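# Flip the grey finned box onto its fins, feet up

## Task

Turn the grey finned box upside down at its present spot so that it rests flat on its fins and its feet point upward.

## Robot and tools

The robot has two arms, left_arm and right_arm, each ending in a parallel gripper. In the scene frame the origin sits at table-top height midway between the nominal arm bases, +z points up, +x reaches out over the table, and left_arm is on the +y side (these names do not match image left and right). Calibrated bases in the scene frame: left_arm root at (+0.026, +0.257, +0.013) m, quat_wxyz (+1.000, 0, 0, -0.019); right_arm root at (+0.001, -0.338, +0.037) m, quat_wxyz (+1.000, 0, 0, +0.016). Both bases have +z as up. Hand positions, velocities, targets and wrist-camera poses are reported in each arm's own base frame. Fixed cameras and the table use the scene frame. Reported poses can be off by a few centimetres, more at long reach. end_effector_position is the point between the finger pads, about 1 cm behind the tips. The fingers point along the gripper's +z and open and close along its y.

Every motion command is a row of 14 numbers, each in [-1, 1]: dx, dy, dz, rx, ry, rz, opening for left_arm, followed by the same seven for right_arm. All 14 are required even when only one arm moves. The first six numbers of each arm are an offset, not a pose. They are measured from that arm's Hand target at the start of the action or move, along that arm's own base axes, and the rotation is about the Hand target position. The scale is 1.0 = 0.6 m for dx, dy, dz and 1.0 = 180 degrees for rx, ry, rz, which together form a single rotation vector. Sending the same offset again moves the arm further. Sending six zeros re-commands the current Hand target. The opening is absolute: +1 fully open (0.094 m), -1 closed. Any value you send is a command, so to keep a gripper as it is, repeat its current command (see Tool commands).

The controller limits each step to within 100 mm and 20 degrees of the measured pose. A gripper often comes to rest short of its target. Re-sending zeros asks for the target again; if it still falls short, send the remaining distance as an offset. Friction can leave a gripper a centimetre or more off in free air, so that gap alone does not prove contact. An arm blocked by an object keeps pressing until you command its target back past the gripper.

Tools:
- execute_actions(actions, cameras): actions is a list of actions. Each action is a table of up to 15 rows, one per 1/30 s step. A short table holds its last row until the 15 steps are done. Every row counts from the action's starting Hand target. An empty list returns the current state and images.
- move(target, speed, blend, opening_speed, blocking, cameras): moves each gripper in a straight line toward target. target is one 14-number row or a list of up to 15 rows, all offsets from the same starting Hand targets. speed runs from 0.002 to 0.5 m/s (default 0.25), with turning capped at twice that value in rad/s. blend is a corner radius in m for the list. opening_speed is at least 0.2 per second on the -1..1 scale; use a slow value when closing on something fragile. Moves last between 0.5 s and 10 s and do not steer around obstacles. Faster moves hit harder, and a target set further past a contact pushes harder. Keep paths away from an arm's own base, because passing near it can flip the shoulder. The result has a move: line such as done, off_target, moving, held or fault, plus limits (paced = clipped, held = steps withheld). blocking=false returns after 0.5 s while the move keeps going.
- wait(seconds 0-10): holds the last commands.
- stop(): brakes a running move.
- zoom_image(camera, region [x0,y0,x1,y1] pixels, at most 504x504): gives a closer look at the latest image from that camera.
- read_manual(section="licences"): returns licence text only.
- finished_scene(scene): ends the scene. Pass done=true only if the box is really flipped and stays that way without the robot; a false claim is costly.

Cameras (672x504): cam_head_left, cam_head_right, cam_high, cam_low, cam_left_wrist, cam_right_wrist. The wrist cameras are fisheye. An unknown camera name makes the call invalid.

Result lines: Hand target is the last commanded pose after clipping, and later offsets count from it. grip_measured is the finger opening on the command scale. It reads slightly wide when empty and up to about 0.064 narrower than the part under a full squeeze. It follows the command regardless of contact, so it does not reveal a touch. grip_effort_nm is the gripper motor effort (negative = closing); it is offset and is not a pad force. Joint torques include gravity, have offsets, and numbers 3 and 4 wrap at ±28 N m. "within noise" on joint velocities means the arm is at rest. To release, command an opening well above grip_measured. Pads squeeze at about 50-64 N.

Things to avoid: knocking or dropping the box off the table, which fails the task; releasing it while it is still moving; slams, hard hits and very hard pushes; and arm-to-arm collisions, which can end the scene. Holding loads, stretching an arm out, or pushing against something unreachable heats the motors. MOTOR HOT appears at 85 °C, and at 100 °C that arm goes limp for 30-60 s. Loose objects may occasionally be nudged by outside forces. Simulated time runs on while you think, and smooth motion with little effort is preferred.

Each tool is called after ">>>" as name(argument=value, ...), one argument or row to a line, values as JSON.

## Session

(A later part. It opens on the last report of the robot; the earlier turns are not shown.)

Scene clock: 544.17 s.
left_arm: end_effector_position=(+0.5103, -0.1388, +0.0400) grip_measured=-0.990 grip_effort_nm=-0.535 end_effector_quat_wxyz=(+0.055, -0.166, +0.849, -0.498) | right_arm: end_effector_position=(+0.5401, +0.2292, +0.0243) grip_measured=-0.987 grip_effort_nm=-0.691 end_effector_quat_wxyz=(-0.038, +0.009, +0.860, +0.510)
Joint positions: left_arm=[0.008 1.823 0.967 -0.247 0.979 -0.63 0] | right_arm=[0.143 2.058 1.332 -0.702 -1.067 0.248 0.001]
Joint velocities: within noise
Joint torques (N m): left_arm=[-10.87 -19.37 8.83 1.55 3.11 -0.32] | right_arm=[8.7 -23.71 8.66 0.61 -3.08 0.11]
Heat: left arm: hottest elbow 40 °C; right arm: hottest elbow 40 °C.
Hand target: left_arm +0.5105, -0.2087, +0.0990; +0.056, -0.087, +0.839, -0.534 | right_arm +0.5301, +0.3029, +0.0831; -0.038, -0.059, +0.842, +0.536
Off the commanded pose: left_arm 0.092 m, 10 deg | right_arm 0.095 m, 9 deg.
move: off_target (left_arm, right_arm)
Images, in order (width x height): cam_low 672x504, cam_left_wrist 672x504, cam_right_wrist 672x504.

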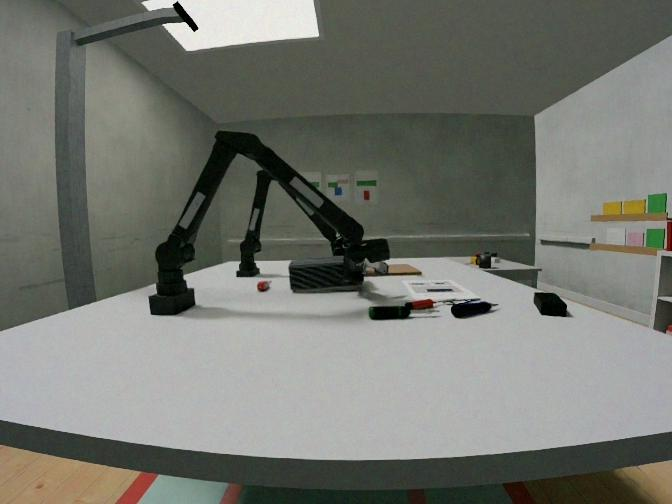

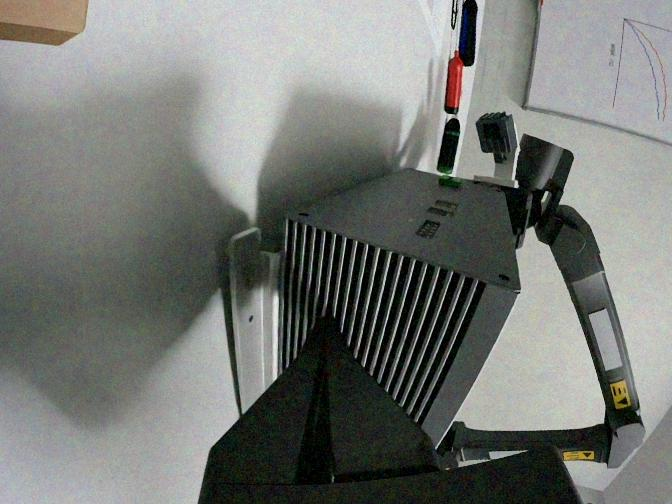

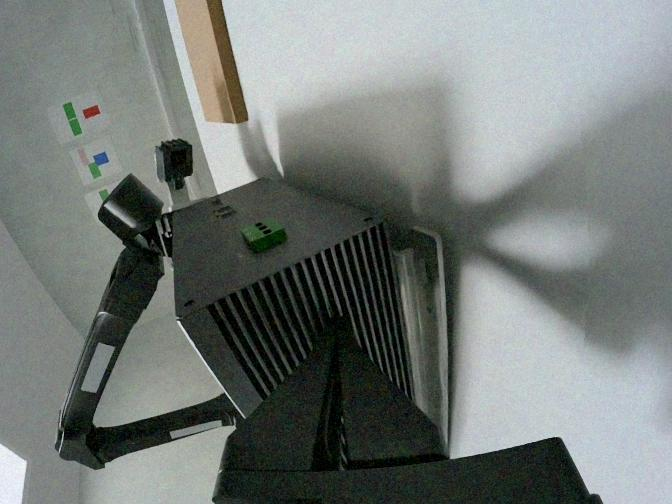

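>>> move(
  target=[-0.0937, -0.0087, 0.0873, 0, 0, 0, -1, -0.0949, -0.0258, 0.0882, 0, 0, 0, -1],
  speed=0.05,
  cameras=["cam_left_wrist","cam_right_wrist", "cam_low"],
)

Scene clock: 603.37 s.
left_arm: end_effector_position=(+0.4663, -0.1478, +0.1071) grip_measured=-0.990 grip_effort_nm=-0.535 end_effector_quat_wxyz=(+0.067, -0.161, +0.848, -0.500) | right_arm: end_effector_position=(+0.4938, +0.2223, +0.0907) grip_measured=-0.987 grip_effort_nm=-0.691 end_effector_quat_wxyz=(-0.029, +0.003, +0.860, +0.510)
Joint positions: left_arm=[-0.012 1.586 0.863 -0.322 0.967 -0.669 0] | right_arm=[0.143 1.846 1.198 -0.759 -1.064 0.247 0.001]
Joint velocities: within noise
Joint torques (N m): left_arm=[-10.93 -15.38 8.88 1.72 2.98 -0.33] | right_arm=[8.47 -19.19 7.72 0.5 -3.22 0.06]
Heat: left arm: hottest wrist yaw 52 °C; right arm: hottest wrist yaw 45 °C.
Hand target: left_arm +0.4542, -0.2140, +0.1514; +0.056, -0.087, +0.839, -0.534 | right_arm +0.4731, +0.2874, +0.1360; -0.038, -0.059, +0.842, +0.536
Off the commanded pose: left_arm 0.080 m, 9 deg | right_arm 0.082 m, 8 deg.
move: off_target (left_arm, right_arm)
Images, in order (width x height): cam_low 672x504, cam_left_wrist 672x504, cam_right_wrist 672x504.

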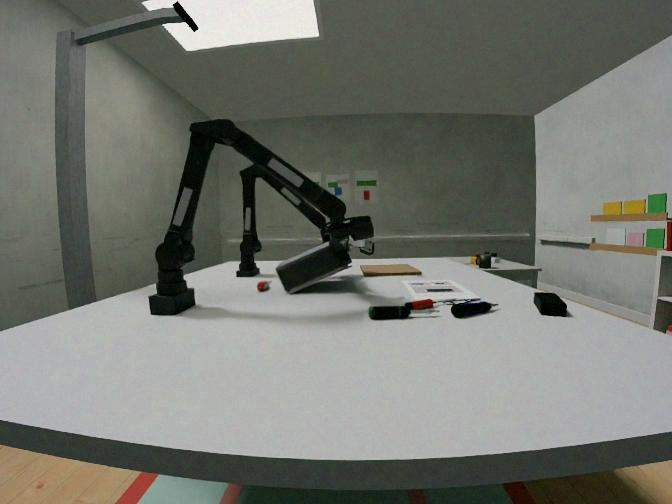

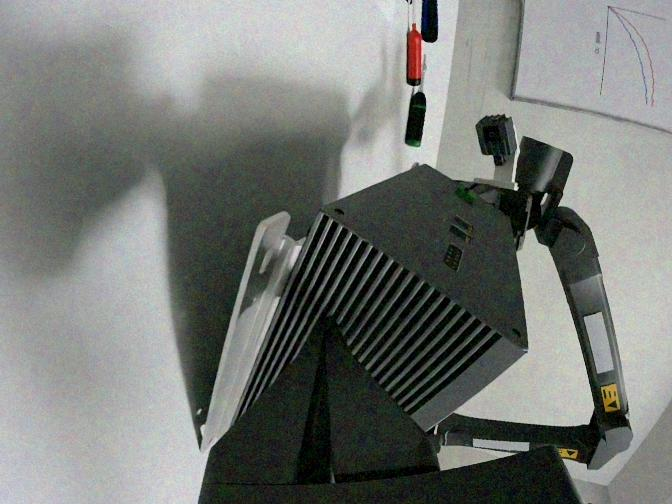

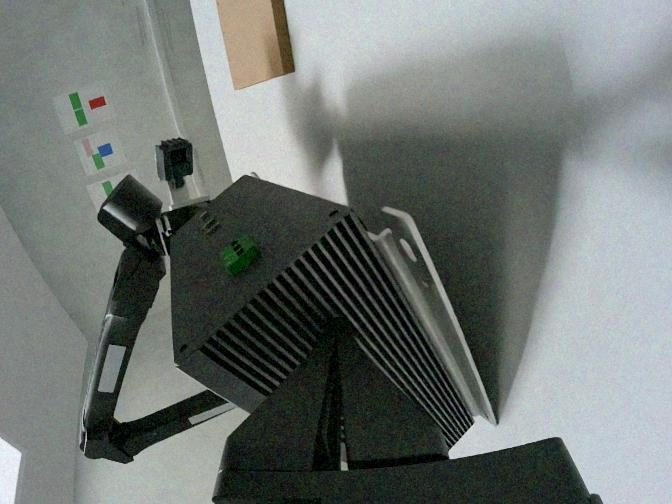

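>>> move(
  target=[
    [-0.0892, -0.003, 0.0758, 0, 0, 0, -1, -0.0718, -0.03, 0.076, 0, 0, 0, -1],
    [-0.195, -0.0005, 0.1008, 0, 0, 0, -1, -0.179, -0.07, 0.101, 0, 0, 0, -1],
  ],
  speed=0.05,
  blend=0.03,
  cameras=["cam_left_wrist","cam_right_wrist", "cam_low"],
)

Scene clock: 621.57 s.
left_arm: end_effector_position=(+0.3564, -0.1680, +0.1927) grip_measured=-0.990 grip_effort_nm=-0.535 end_effector_quat_wxyz=(+0.083, -0.144, +0.845, -0.508) | right_arm: end_effector_position=(+0.3832, +0.2075, +0.1765) grip_measured=-0.987 grip_effort_nm=-0.686 end_effector_quat_wxyz=(-0.025, -0.013, +0.857, +0.515)
Joint positions: left_arm=[-0.078 1.13 0.671 -0.471 0.945 -0.75 0] | right_arm=[0.143 1.47 0.967 -0.921 -1.077 0.2 0.001]
Joint velocities: within noise
Joint torques (N m): left_arm=[-9.93 -6.83 9.48 1.92 2.42 -0.32] | right_arm=[6.42 -11.52 7.77 0.66 -2.77 -0.14]
Heat: left arm: hottest wrist yaw 54 °C; right arm: hottest wrist yaw 47 °C.
Hand target: left_arm +0.3371, -0.2143, +0.2119; +0.056, -0.087, +0.839, -0.534 | right_arm +0.3657, +0.2454, +0.1966; -0.038, -0.059, +0.842, +0.536
Off the commanded pose: left_arm 0.054 m, 8 deg | right_arm 0.046 m, 6 deg.
move: off_target (left_arm, right_arm)
Images, in order (width x height): cam_low 672x504, cam_left_wrist 672x504, cam_right_wrist 672x504.

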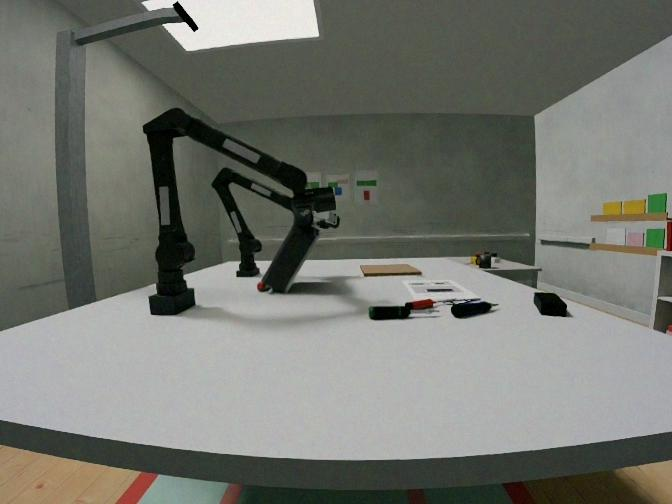

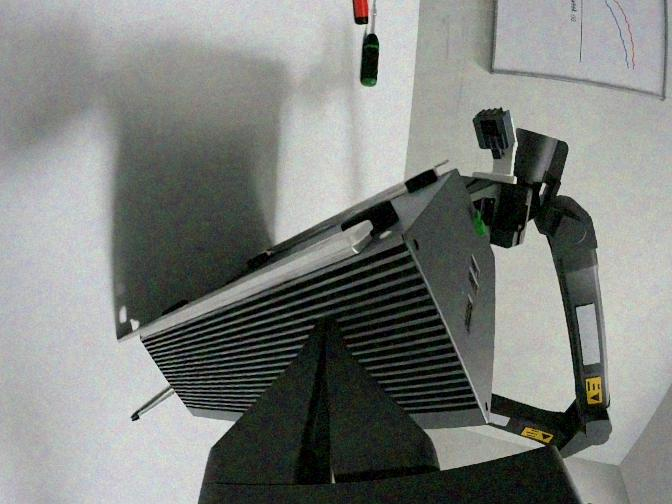

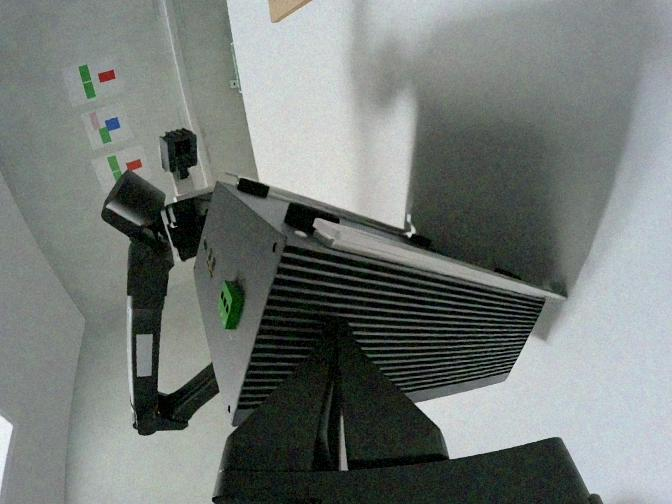

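>>> move(
  target=[
    [0, -0.02, 0.0367, 0, 0, 0, -1, 0, 0.025, 0.0367, 0, 0, 0, -1],
    [0.0978, 0.001, 0.0367, 0, 0, 0, -1, 0.099, 0.0388, 0.0367, 0, 0, 0, -1],
  ],
  speed=0.05,
  blend=0.01,
  cameras=["cam_left_wrist","cam_right_wrist", "cam_low"],
)

Scene clock: 673.93 s.
left_arm: end_effector_position=(+0.3790, -0.1650, +0.1807) grip_measured=-0.990 grip_effort_nm=-0.535 end_effector_quat_wxyz=(+0.046, -0.170, +0.852, -0.493) | right_arm: end_effector_position=(+0.4248, +0.2127, +0.1833) grip_measured=-0.987 grip_effort_nm=-0.686 end_effector_quat_wxyz=(-0.036, +0.007, +0.859, +0.510)
Joint positions: left_arm=[-0.067 1.238 0.751 -0.55 0.938 -0.736 0] | right_arm=[0.143 1.562 1.097 -0.96 -1.067 0.245 0.001]
Joint velocities: within noise
Joint torques (N m): left_arm=[-8.23 -6.59 15.8 2.24 3.51 -0.06] | right_arm=[8.06 -11.93 12.22 0.84 -3.12 -0.17]
Heat: left arm: hottest wrist yaw 52 °C; right arm: hottest wrist yaw 48 °C.
Hand target: left_arm +0.3958, -0.2137, +0.2340; +0.056, -0.087, +0.839, -0.534 | right_arm +0.4251, +0.2687, +0.2186; -0.038, -0.059, +0.842, +0.536
Off the commanded pose: left_arm 0.074 m, 11 deg | right_arm 0.066 m, 8 deg.
move: off_target (left_arm, right_arm)
Images, in order (width x height): cam_low 672x504, cam_left_wrist 672x504, cam_right_wrist 672x504.

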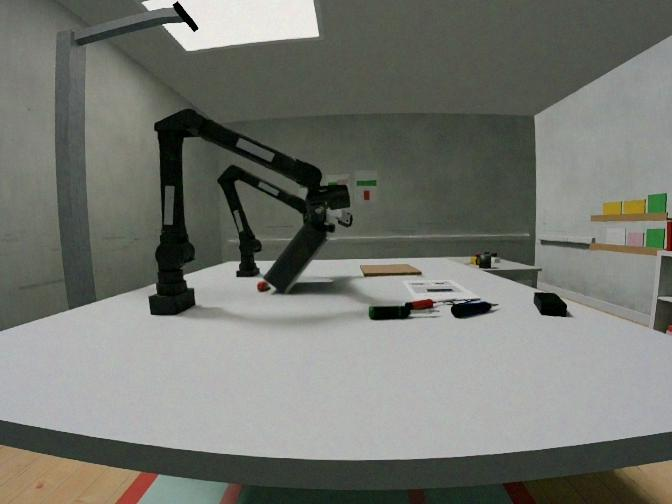

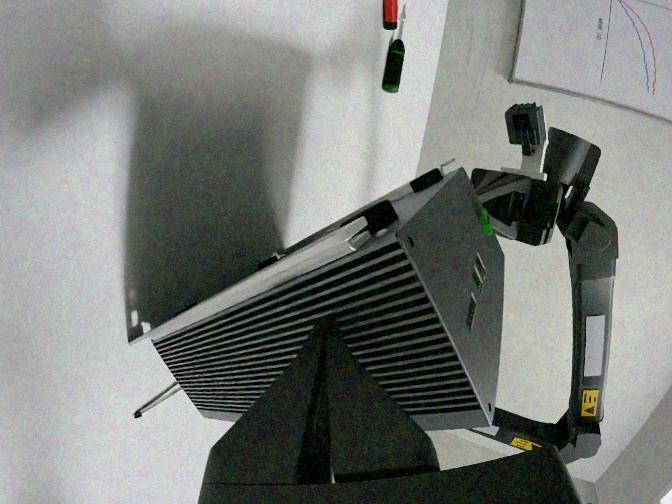

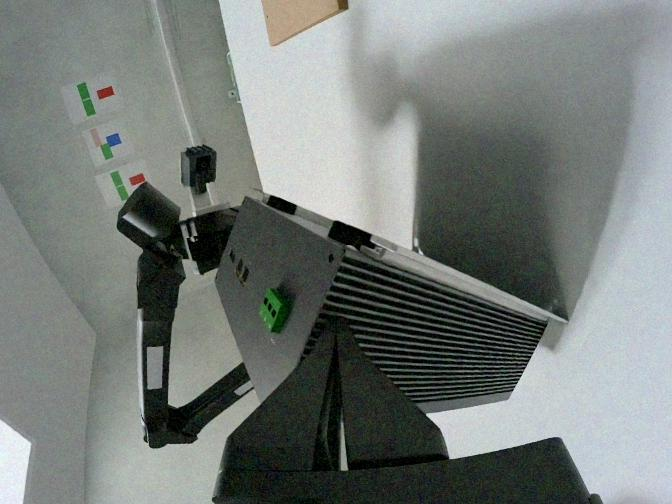

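>>> move(
  target=[0.0463, -0.003, -0.108, 0, 0, 0, -1, 0.0898, 0.0193, -0.0923, 0, 0, 0, -1],
  speed=0.06,
  cameras=["cam_left_wrist","cam_right_wrist"],
)

Scene clock: 710.30 s.
left_arm: end_effector_position=(+0.4072, -0.1659, +0.1362) grip_measured=-0.990 grip_effort_nm=-0.530 end_effector_quat_wxyz=(+0.045, -0.163, +0.848, -0.503) | right_arm: end_effector_position=(+0.4855, +0.2193, +0.1208) grip_measured=-0.987 grip_effort_nm=-0.696 end_effector_quat_wxyz=(-0.035, +0.006, +0.862, +0.505)
Joint positions: left_arm=[-0.058 1.401 0.751 -0.388 0.966 -0.723 0] | right_arm=[0.14 1.787 1.211 -0.857 -1.057 0.234 0.001]
Joint velocities: within noise
Joint torques (N m): left_arm=[-9 -7.71 12.77 3.52 2.52 -0.11] | right_arm=[8.06 -16.73 10.59 0.51 -3.58 -0.09]
Heat: left arm: hottest wrist yaw 66 °C; right arm: hottest wrist yaw 54 °C.
Hand target: left_arm +0.4237, -0.2155, +0.1690; +0.056, -0.088, +0.839, -0.534 | right_arm +0.4789, +0.2804, +0.1631; -0.038, -0.059, +0.842, +0.536
Off the commanded pose: left_arm 0.062 m, 9 deg | right_arm 0.075 m, 9 deg.
move: off_target (left_arm, right_arm)
Images, in order (width x height): cam_left_wrist 672x504, cam_right_wrist 672x504.

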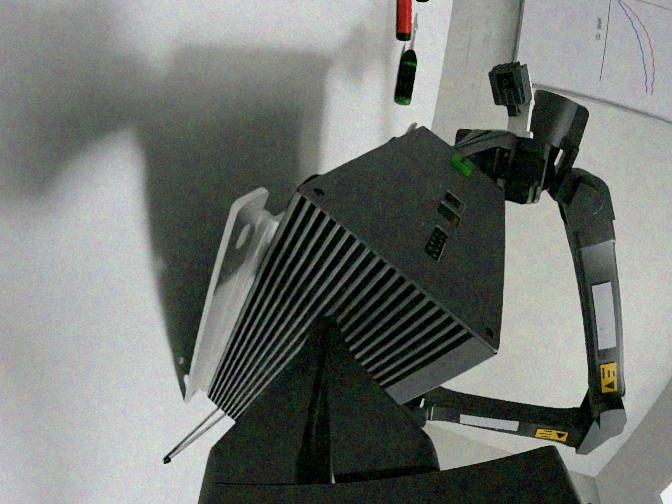

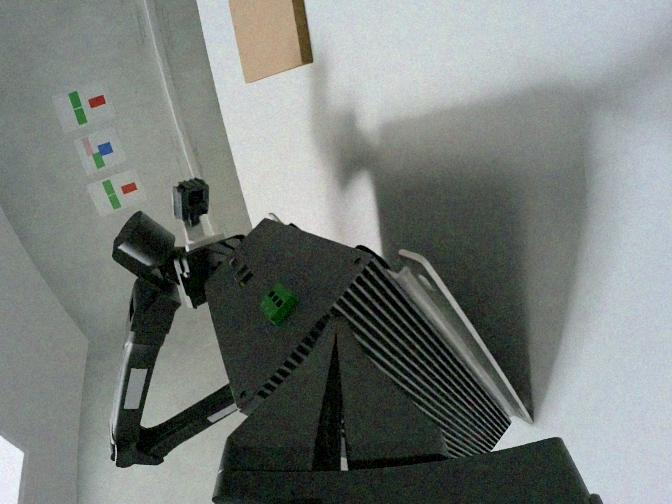

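>>> move(
  target=[
    [0.0097, -0.0178, -0.0868, 0, 0, 0, -1, 0.0292, 0.0173, -0.1088, 0, 0, 0, -1],
    [0.0382, -0.02, -0.1652, 0, 0, 0, -1, 0.0588, 0.0215, -0.2038, 0, 0, 0, -1],
  ],
  speed=0.06,
  blend=0.02,
  cameras=["cam_left_wrist","cam_right_wrist"],
)

Scene clock: 727.83 s.
left_arm: end_effector_position=(+0.4395, -0.2306, +0.0962) grip_measured=-0.990 grip_effort_nm=-0.525 end_effector_quat_wxyz=(+0.072, -0.064, +0.833, -0.545) | right_arm: end_effector_position=(+0.5059, +0.3001, +0.0667) grip_measured=-0.988 grip_effort_nm=-0.676 end_effector_quat_wxyz=(-0.031, -0.075, +0.834, +0.546)
Joint positions: left_arm=[-0.184 1.627 0.784 -0.004 1.014 -0.752 0] | right_arm=[0.267 1.98 1.288 -0.612 -1.141 0.261 0.001]
Joint velocities: within noise
Joint torques (N m): left_arm=[-0.38 -5.77 7.53 1.72 -0.27 -0.26] | right_arm=[-1.61 -11.99 7.21 1.09 0.2 -0.1]
Heat: left arm: hottest wrist yaw 60 °C; right arm: hottest wrist yaw 57 °C.
Hand target: left_arm +0.4465, -0.2275, +0.0700; +0.056, -0.087, +0.839, -0.534 | right_arm +0.5143, +0.2932, +0.0409; -0.038, -0.059, +0.842, +0.536
Off the commanded pose: left_arm 0.027 m, 4 deg | right_arm 0.028 m, 2 deg.
move: off_target (left_arm, right_arm)
Images, in order (width x height): cam_left_wrist 672x504, cam_right_wrist 672x504.

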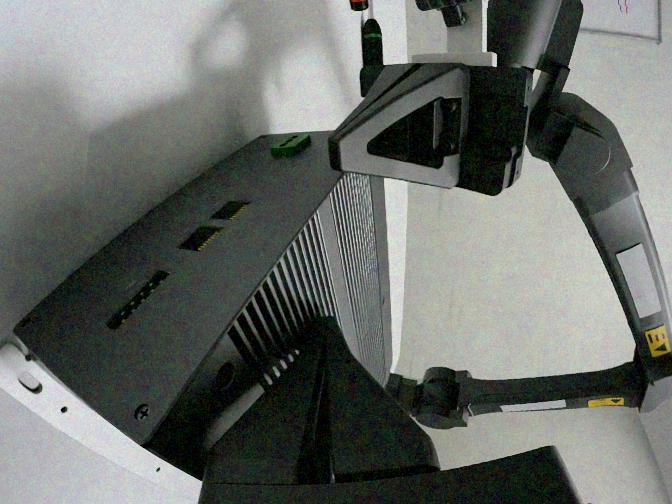

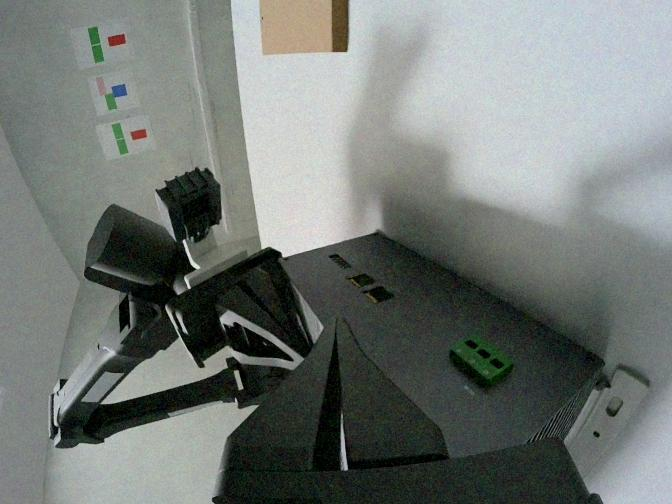

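>>> move(
  target=[
    [0, 0, 0.2, 0, 0, 0, -1, 0, 0, 0.2, 0, 0, 0, -1],
    [-0.05, 0.35, 0.25, 0, 0, 0, -1, -0.05, -0.35, 0.25, 0, 0, 0, -1],
  ],
  speed=0.2,
  blend=0.03,
)

Scene clock: 736.37 s.
left_arm: end_effector_position=(+0.4044, -0.0229, +0.2165) grip_measured=-0.990 grip_effort_nm=-0.525 end_effector_quat_wxyz=(+0.051, -0.094, +0.838, -0.536) | right_arm: end_effector_position=(+0.4730, +0.0863, +0.1837) grip_measured=-0.988 grip_effort_nm=-0.681 end_effector_quat_wxyz=(-0.045, -0.048, +0.841, +0.536)
Joint positions: left_arm=[0.336 1.504 1.093 -1.433 1.118 0.285 0] | right_arm=[-0.136 1.843 1.418 -1.678 -1.061 -0.567 0.001]
Joint velocities: within noise
Joint torques (N m): left_arm=[-0.62 -8 10.65 -0.21 0.55 0.03] | right_arm=[-1.03 -14.27 9.47 -0.64 -0.46 -0.18]
Heat: left arm: hottest elbow 54 °C; right arm: hottest wrist yaw 50 °C.
Hand target: left_arm +0.4165, -0.0175, +0.2199; +0.056, -0.087, +0.839, -0.534 | right_arm +0.4843, +0.0833, +0.1910; -0.038, -0.059, +0.842, +0.536
Off the commanded pose: left_arm 0.014 m, 1 deg | right_arm 0.014 m, 1 deg.
joint sent to its limit (right arm) — joint 4 (wrist pitch), lower limit. The joint targets still meet the commanded pose.
move: off_target (left_arm, right_arm)

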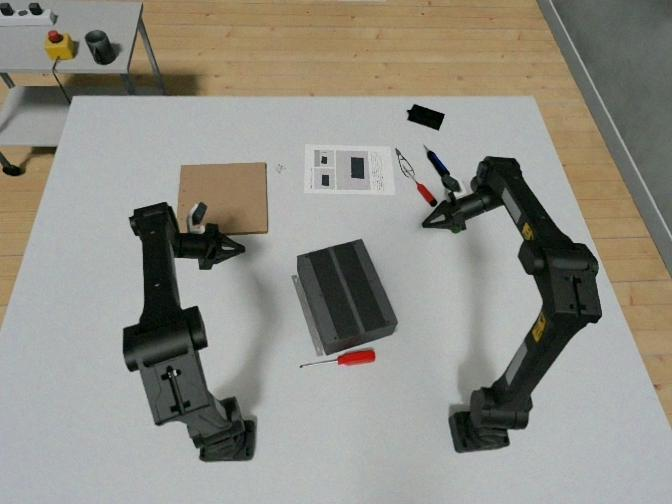

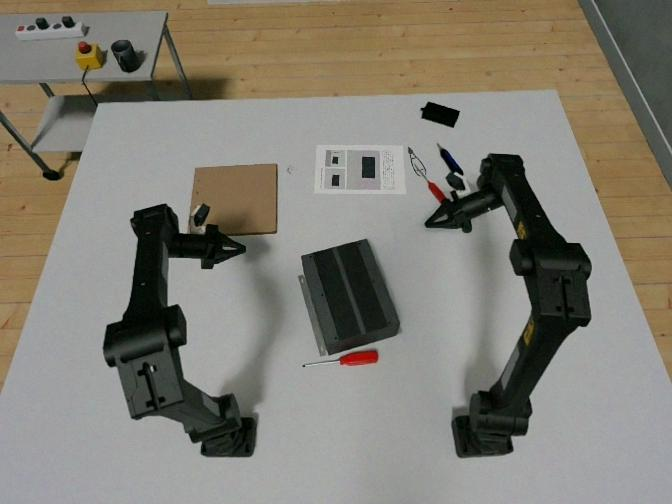

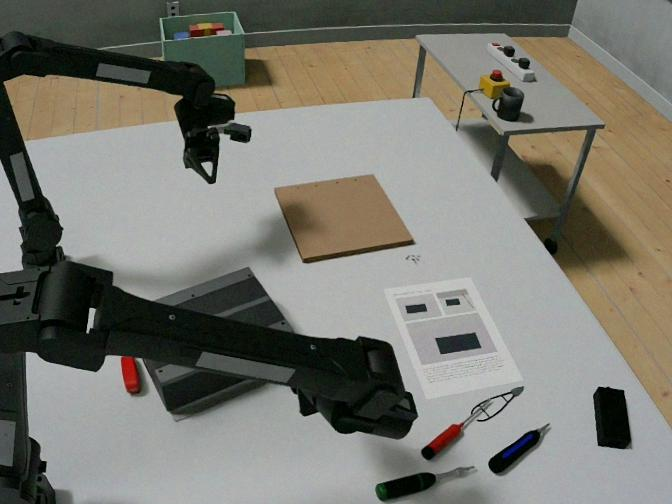

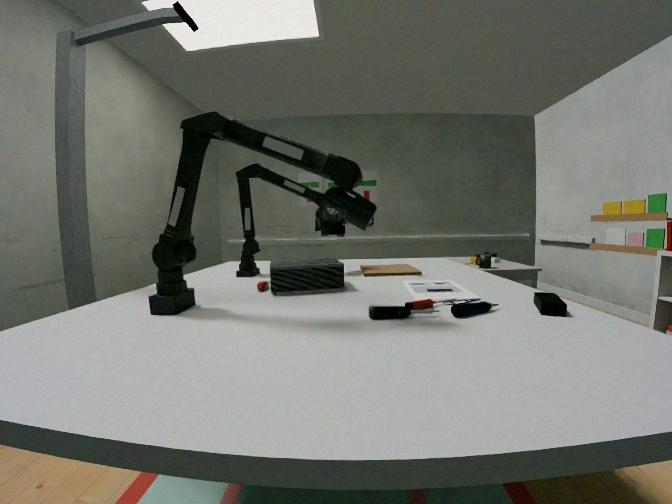

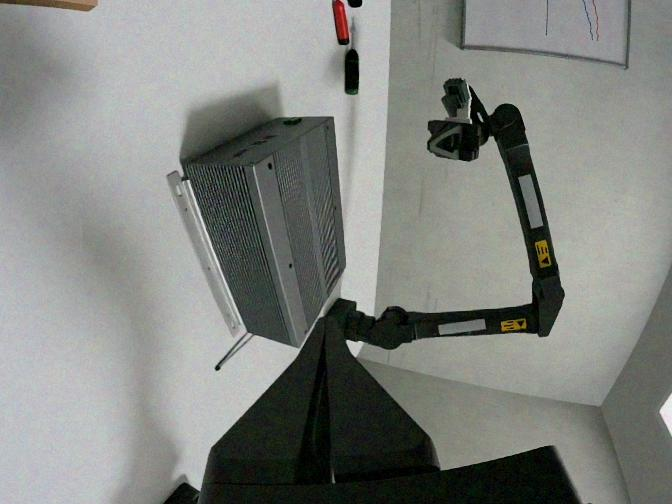

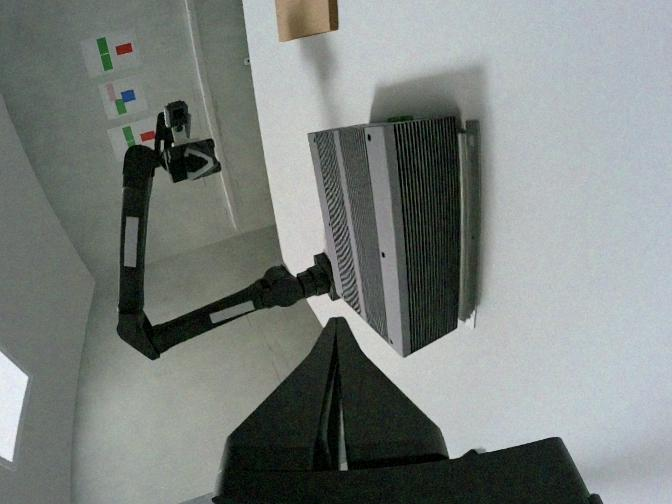

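>>> zoom_image(
  camera="cam_head_left",
  region=[280, 230, 420, 380],
)

>>> zoom_image(
  camera="cam_left_wrist",
  region=[150, 100, 360, 390],
)

Scaled by 3.360.

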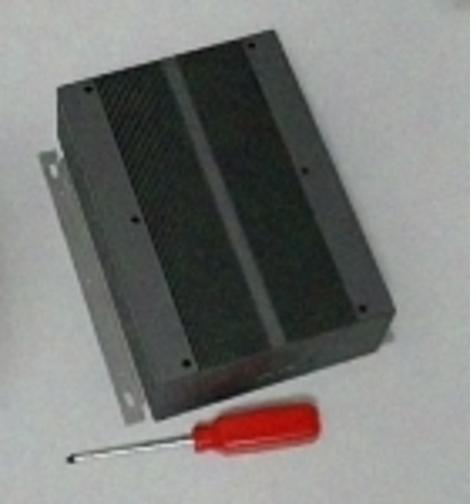

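Scaled by 1.738 from the camera's 672x504 image, which has a finer 960x720 frame.

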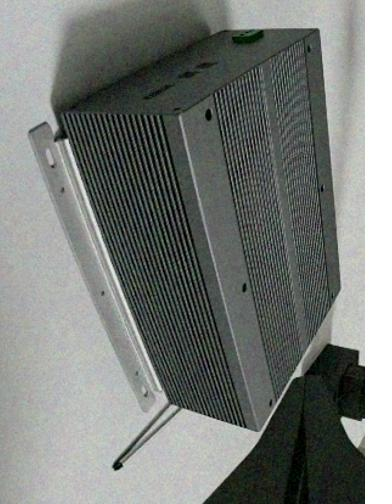

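>>> execute_actions(
  actions=[],
  cameras=["cam_head_left","cam_high","cam_left_wrist","cam_right_wrist"],
)

Scene clock: 855.50 s.
left_arm: end_effector_position=(+0.4043, -0.0229, +0.2166) grip_measured=-0.990 grip_effort_nm=-0.525 end_effector_quat_wxyz=(+0.051, -0.094, +0.838, -0.536) | right_arm: end_effector_position=(+0.4730, +0.0863, +0.1837) grip_measured=-0.988 grip_effort_nm=-0.672 end_effector_quat_wxyz=(-0.045, -0.049, +0.841, +0.536)
Joint positions: left_arm=[0.336 1.504 1.093 -1.433 1.118 0.286 0] | right_arm=[-0.136 1.843 1.418 -1.678 -1.061 -0.568 0.001]
Joint velocities: within noise
Joint torques (N m): left_arm=[-0.62 -8.18 10.7 -0.13 0.55 0.03] | right_arm=[-0.73 -13.39 9.48 -0.54 -0.51 -0.19]
Heat: left arm: hottest elbow 50 °C; right arm: hottest elbow 45 °C.
Hand target: left_arm +0.4166, -0.0175, +0.2199; +0.056, -0.087, +0.839, -0.534 | right_arm +0.4843, +0.0833, +0.1910; -0.038, -0.059, +0.842, +0.536
Tool commands: left_gripper/opening=-1.0 right_gripper/opening=-1.0
Off the commanded pose: left_arm 0.014 m, 1 deg | right_arm 0.014 m, 1 deg.
Images, in order (width x height): cam_head_left 672x504, cam_high 672x504, cam_left_wrist 672x504, cam_right_wrist 672x504.

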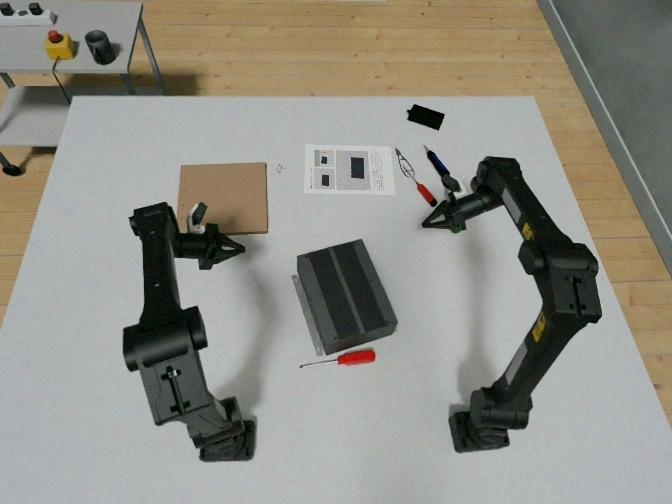

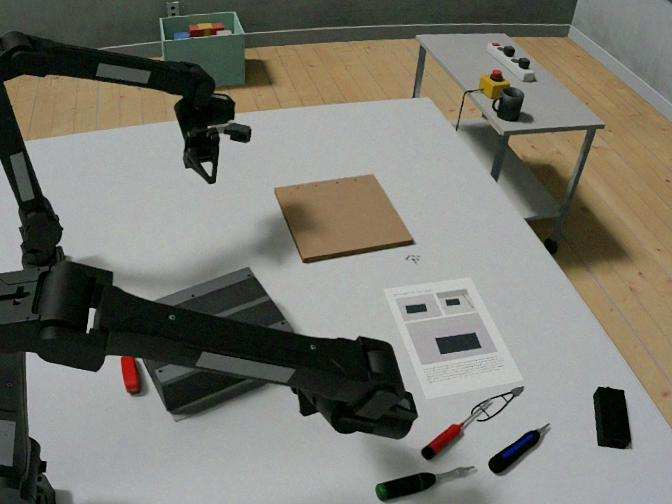

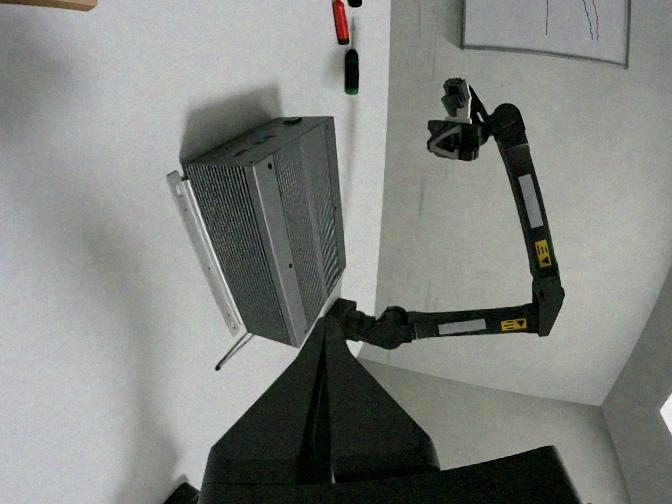

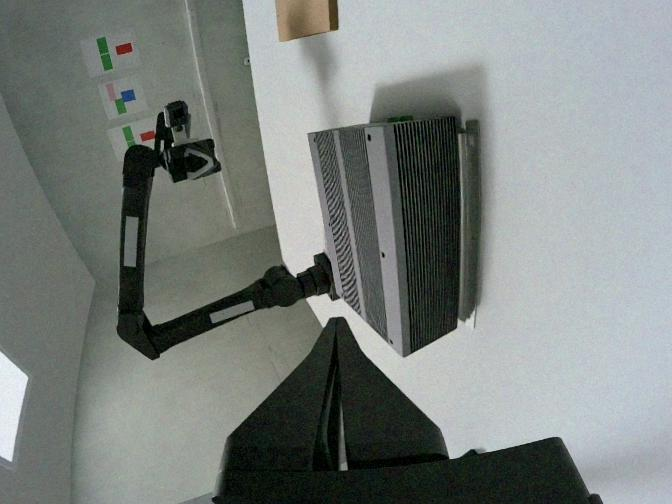

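>>> zoom_image(
  camera="cam_left_wrist",
  region=[150, 110, 360, 380],
)

>>> zoom_image(
  camera="cam_right_wrist",
  region=[290, 100, 500, 370],
)

>>> zoom_image(
  camera="cam_head_left",
  region=[270, 220, 420, 380],
)

Scaled by 1.867 from the camera's 672x504 image, which has a finer 960x720 frame.

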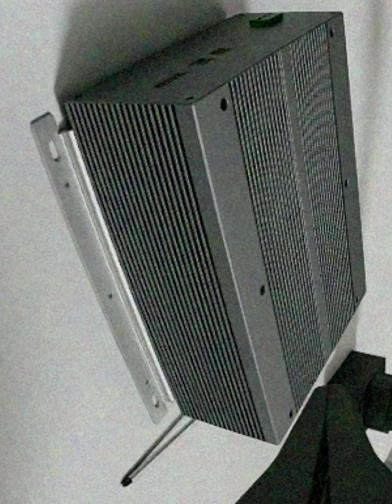

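Scaled by 1.867 from the camera's 672x504 image, which has a finer 960x720 frame.

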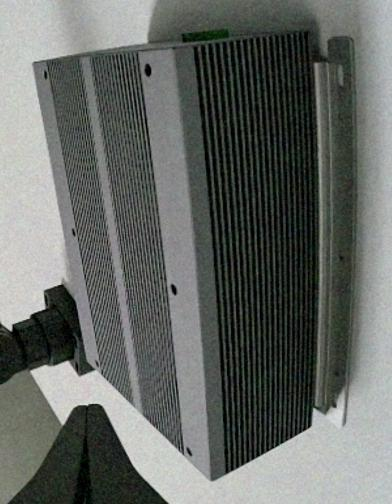

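Scaled by 3.150.

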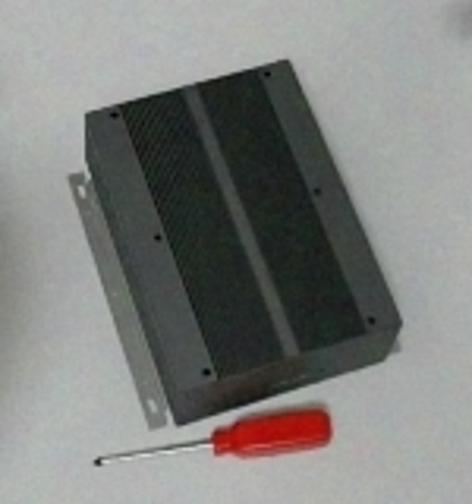

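>>> move(
  target=[
    [0,0,0,0,0,0,-1,-0.207,0.1945,0.115,-0.164,-0.0985,-0.0475,-1],
    [0,0,0,0,0,0,-1,-0.474,0.2995,0.048,-0.328,-0.197,-0.095,-1],
  ],
  blend=0.05,
  speed=0.2,
  cameras=["cam_head_left","cam_right_wrist"],
)

Scene clock: 1144.13 s.
left_arm: end_effector_position=(+0.4043, -0.0230, +0.2166) grip_measured=-0.990 grip_effort_nm=-0.530 end_effector_quat_wxyz=(+0.051, -0.094, +0.838, -0.536) | right_arm: end_effector_position=(+0.2017, +0.2571, +0.2148) grip_measured=-0.988 grip_effort_nm=-0.681 end_effector_quat_wxyz=(+0.258, -0.066, +0.964, +0.015)
Joint positions: left_arm=[0.336 1.504 1.093 -1.433 1.118 0.286 0] | right_arm=[1.13 0.994 0.861 -1.138 0.435 0.928 0.001]
Joint velocities: within noise
Joint torques (N m): left_arm=[-0.5 -8 10.69 -0.18 0.55 0.03] | right_arm=[0.73 -3.02 9.54 0.76 0.47 0.03]
Heat: left arm: hottest elbow 51 °C; right arm: hottest elbow 46 °C.
Hand target: left_arm +0.4165, -0.0175, +0.2199; +0.056, -0.088, +0.839, -0.534 | right_arm +0.1999, +0.2629, +0.2197; +0.260, -0.068, +0.963, +0.018
Off the commanded pose: left_arm 0.014 m, 1 deg | right_arm 0.008 m, 0 deg.
move: off_target (left_arm)
Images, in order (width x height): cam_head_left 672x504, cam_right_wrist 672x504.

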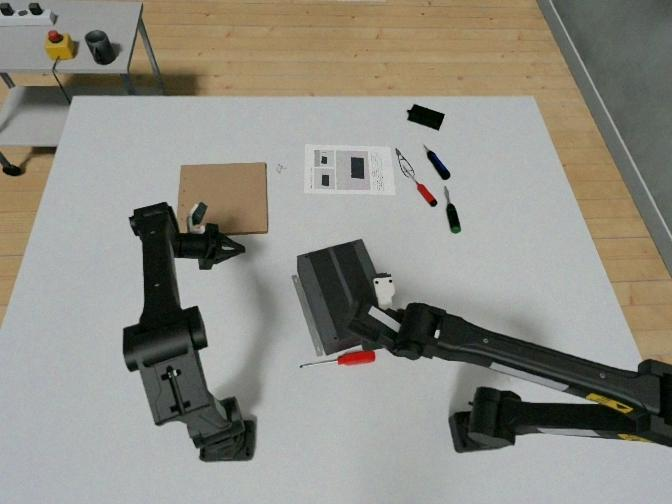

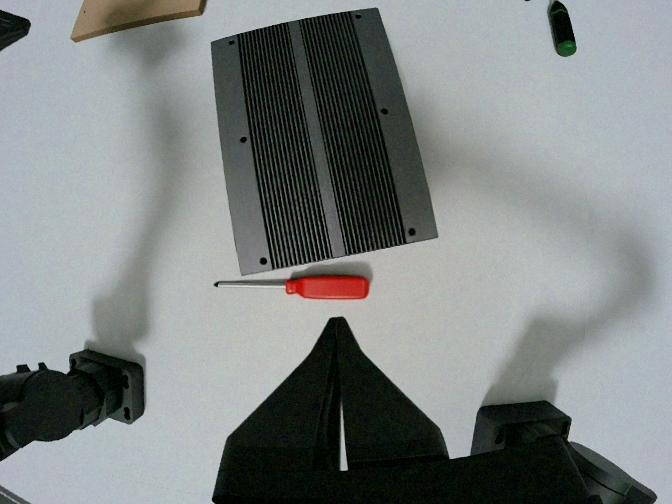

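>>> move(
  target=[0,0,0,0,0,0,-1,-0.025,-0.0177,-0.3278,0,0,0,0.85],
  speed=0.15,
  cameras=["cam_head_left","cam_right_wrist","cam_low"],
)

Scene clock: 1204.17 s.
left_arm: end_effector_position=(+0.4043, -0.0230, +0.2166) grip_measured=-0.990 grip_effort_nm=-0.525 end_effector_quat_wxyz=(+0.051, -0.094, +0.838, -0.536) | right_arm: end_effector_position=(+0.1864, +0.2467, +0.0236) grip_measured=+0.848 grip_effort_nm=0.081 end_effector_quat_wxyz=(+0.257, -0.066, +0.964, +0.013)
Joint positions: left_arm=[0.336 1.504 1.093 -1.433 1.118 0.286 0] | right_arm=[1.167 1.242 0.468 -0.518 0.445 0.967 0.087]
Joint velocities: within noise
Joint torques (N m): left_arm=[-0.67 -8.06 10.67 -0.16 0.55 0.02] | right_arm=[0.62 -3.66 6.15 1.35 0.48 0.07]
Heat: left arm: hottest elbow 51 °C; right arm: hottest elbow 46 °C.
Hand target: left_arm +0.4165, -0.0175, +0.2199; +0.056, -0.088, +0.839, -0.534 | right_arm +0.1848, +0.2524, +0.0231; +0.260, -0.068, +0.963, +0.018
Off the commanded pose: left_arm 0.014 m, 1 deg | right_arm 0.006 m, 1 deg.
move: off_target (left_arm)
Images, in order (width x height): cam_head_left 672x504, cam_low 672x504, cam_right_wrist 672x504.

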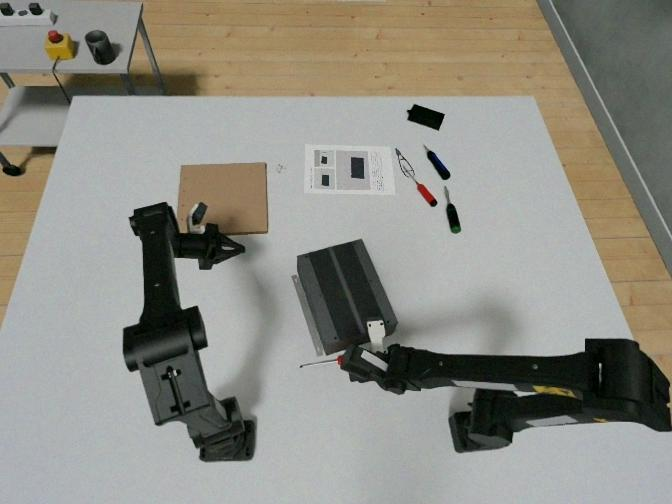

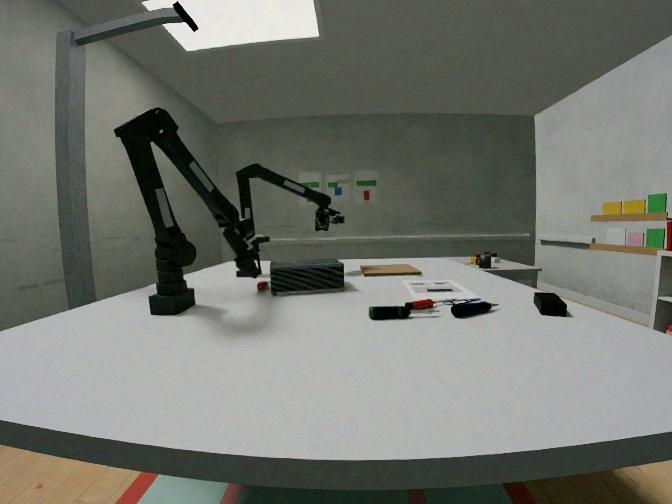

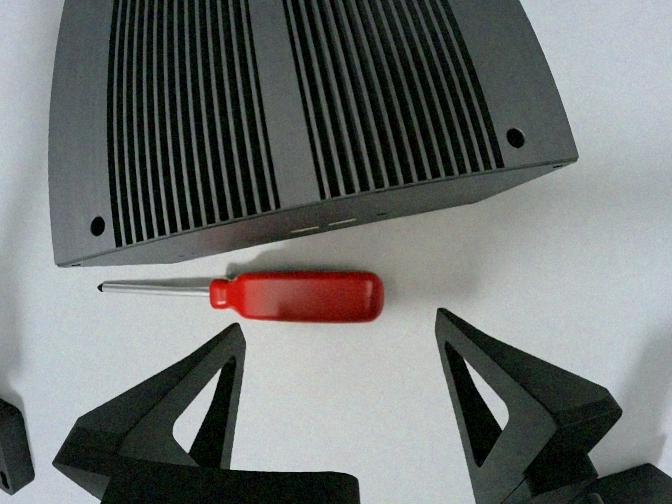

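>>> move(
  target=[0,0,0,0,0,0,-1,0.208,0.037,0.005,0,0,0,0.85],
  speed=0.06,
  cameras=["cam_head_left","cam_right_wrist"],
)

Scene clock: 1218.67 s.
left_arm: end_effector_position=(+0.4043, -0.0230, +0.2166) grip_measured=-0.990 grip_effort_nm=-0.525 end_effector_quat_wxyz=(+0.051, -0.094, +0.838, -0.536) | right_arm: end_effector_position=(+0.2345, +0.2337, -0.0099) grip_measured=+0.849 grip_effort_nm=0.066 end_effector_quat_wxyz=(+0.192, -0.129, +0.973, -0.023)
Joint positions: left_arm=[0.336 1.504 1.093 -1.433 1.118 0.286 0] | right_arm=[0.944 1.406 0.527 -0.452 0.309 0.643 0.087]
Joint velocities: within noise
Joint torques (N m): left_arm=[-0.56 -8.12 10.67 -0.14 0.55 0.02] | right_arm=[-6.77 -6.3 14.2 2.71 1.86 0.16]
Heat: left arm: hottest elbow 51 °C; right arm: hottest elbow 45 °C.
Hand target: left_arm +0.4165, -0.0175, +0.2199; +0.056, -0.088, +0.839, -0.534 | right_arm +0.3097, +0.2746, +0.0261; +0.260, -0.068, +0.963, +0.018
Off the commanded pose: left_arm 0.014 m, 1 deg | right_arm 0.093 m, 12 deg.
move: off_target (left_arm, right_arm)
Images, in order (width x height): cam_head_left 672x504, cam_right_wrist 672x504.

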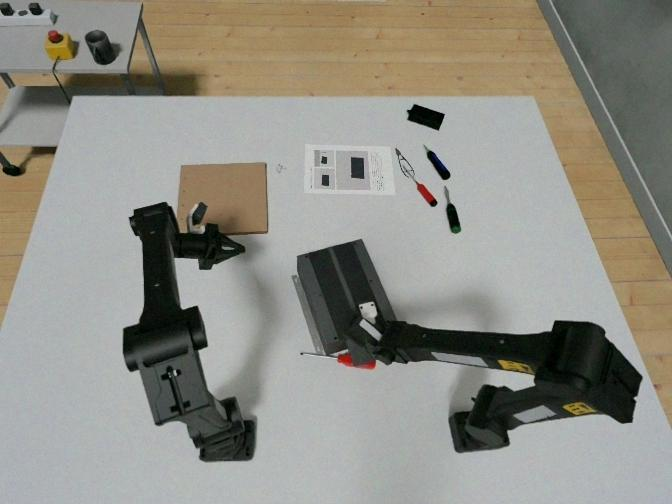

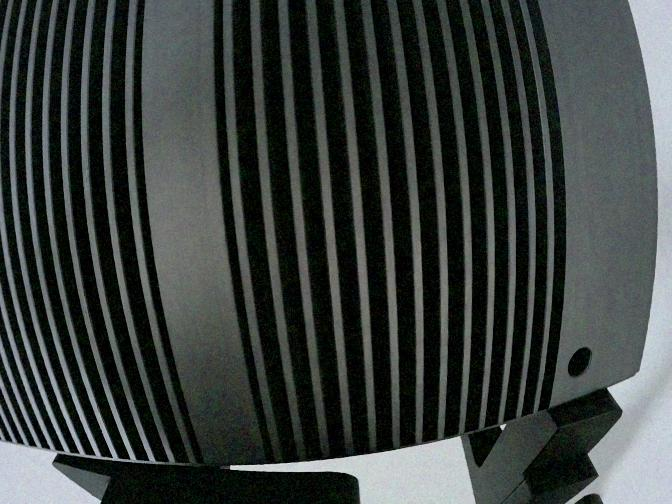

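>>> move(
  target=[
    [0,0,0,0,0,0,-1,-0.12,-0.05,0.0,0,0,0,0.85],
    [0,0,0,0,0,0,-1,-0.215,-0.045,0.03,0,0,0,0.85],
    [0,0,0,0,0,0,-1,-0.215,-0.045,0.32,0,0,0,0.85],
  ],
  blend=0.02,
  speed=0.12,
  cameras=["cam_head_left","cam_right_wrist"],
)

Scene clock: 1233.20 s.
left_arm: end_effector_position=(+0.4043, -0.0230, +0.2166) grip_measured=-0.990 grip_effort_nm=-0.525 end_effector_quat_wxyz=(+0.051, -0.094, +0.838, -0.536) | right_arm: end_effector_position=(+0.1795, +0.2343, +0.1957) grip_measured=+0.849 grip_effort_nm=0.061 end_effector_quat_wxyz=(+0.248, -0.070, +0.966, -0.004)
Joint positions: left_arm=[0.336 1.504 1.093 -1.433 1.118 0.286 0] | right_arm=[1.173 0.943 0.789 -1.18 0.447 0.974 0.087]
Joint velocities: within noise
Joint torques (N m): left_arm=[-0.62 -8.06 10.67 -0.14 0.56 0.03] | right_arm=[0.5 -3.37 11.62 0.64 0.46 0.04]
Heat: left arm: hottest elbow 51 °C; right arm: hottest elbow 50 °C.
Hand target: left_arm +0.4165, -0.0175, +0.2199; +0.056, -0.088, +0.839, -0.534 | right_arm +0.1807, +0.2475, +0.2180; +0.259, -0.068, +0.963, +0.018
Off the commanded pose: left_arm 0.014 m, 1 deg | right_arm 0.026 m, 3 deg.
move: off_target (left_arm, right_arm)
Images, in order (width x height): cam_head_left 672x504, cam_right_wrist 672x504.

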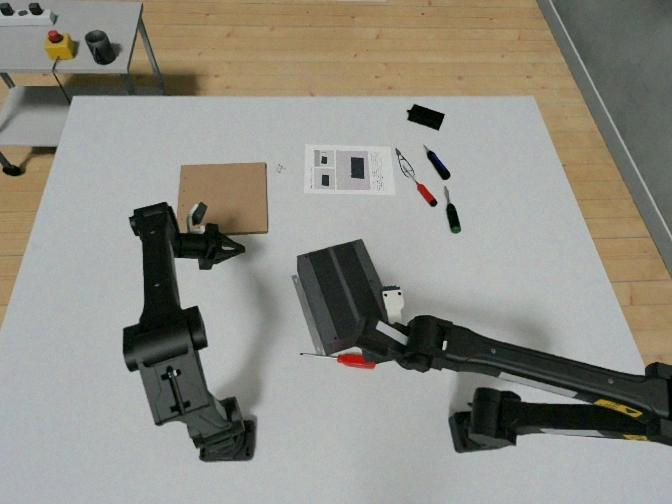

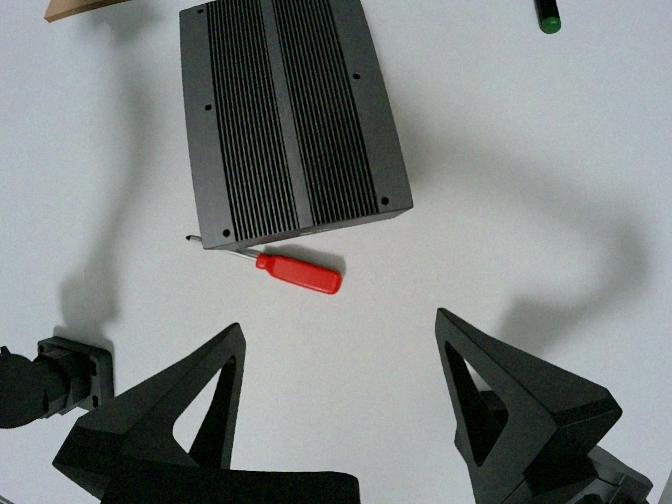

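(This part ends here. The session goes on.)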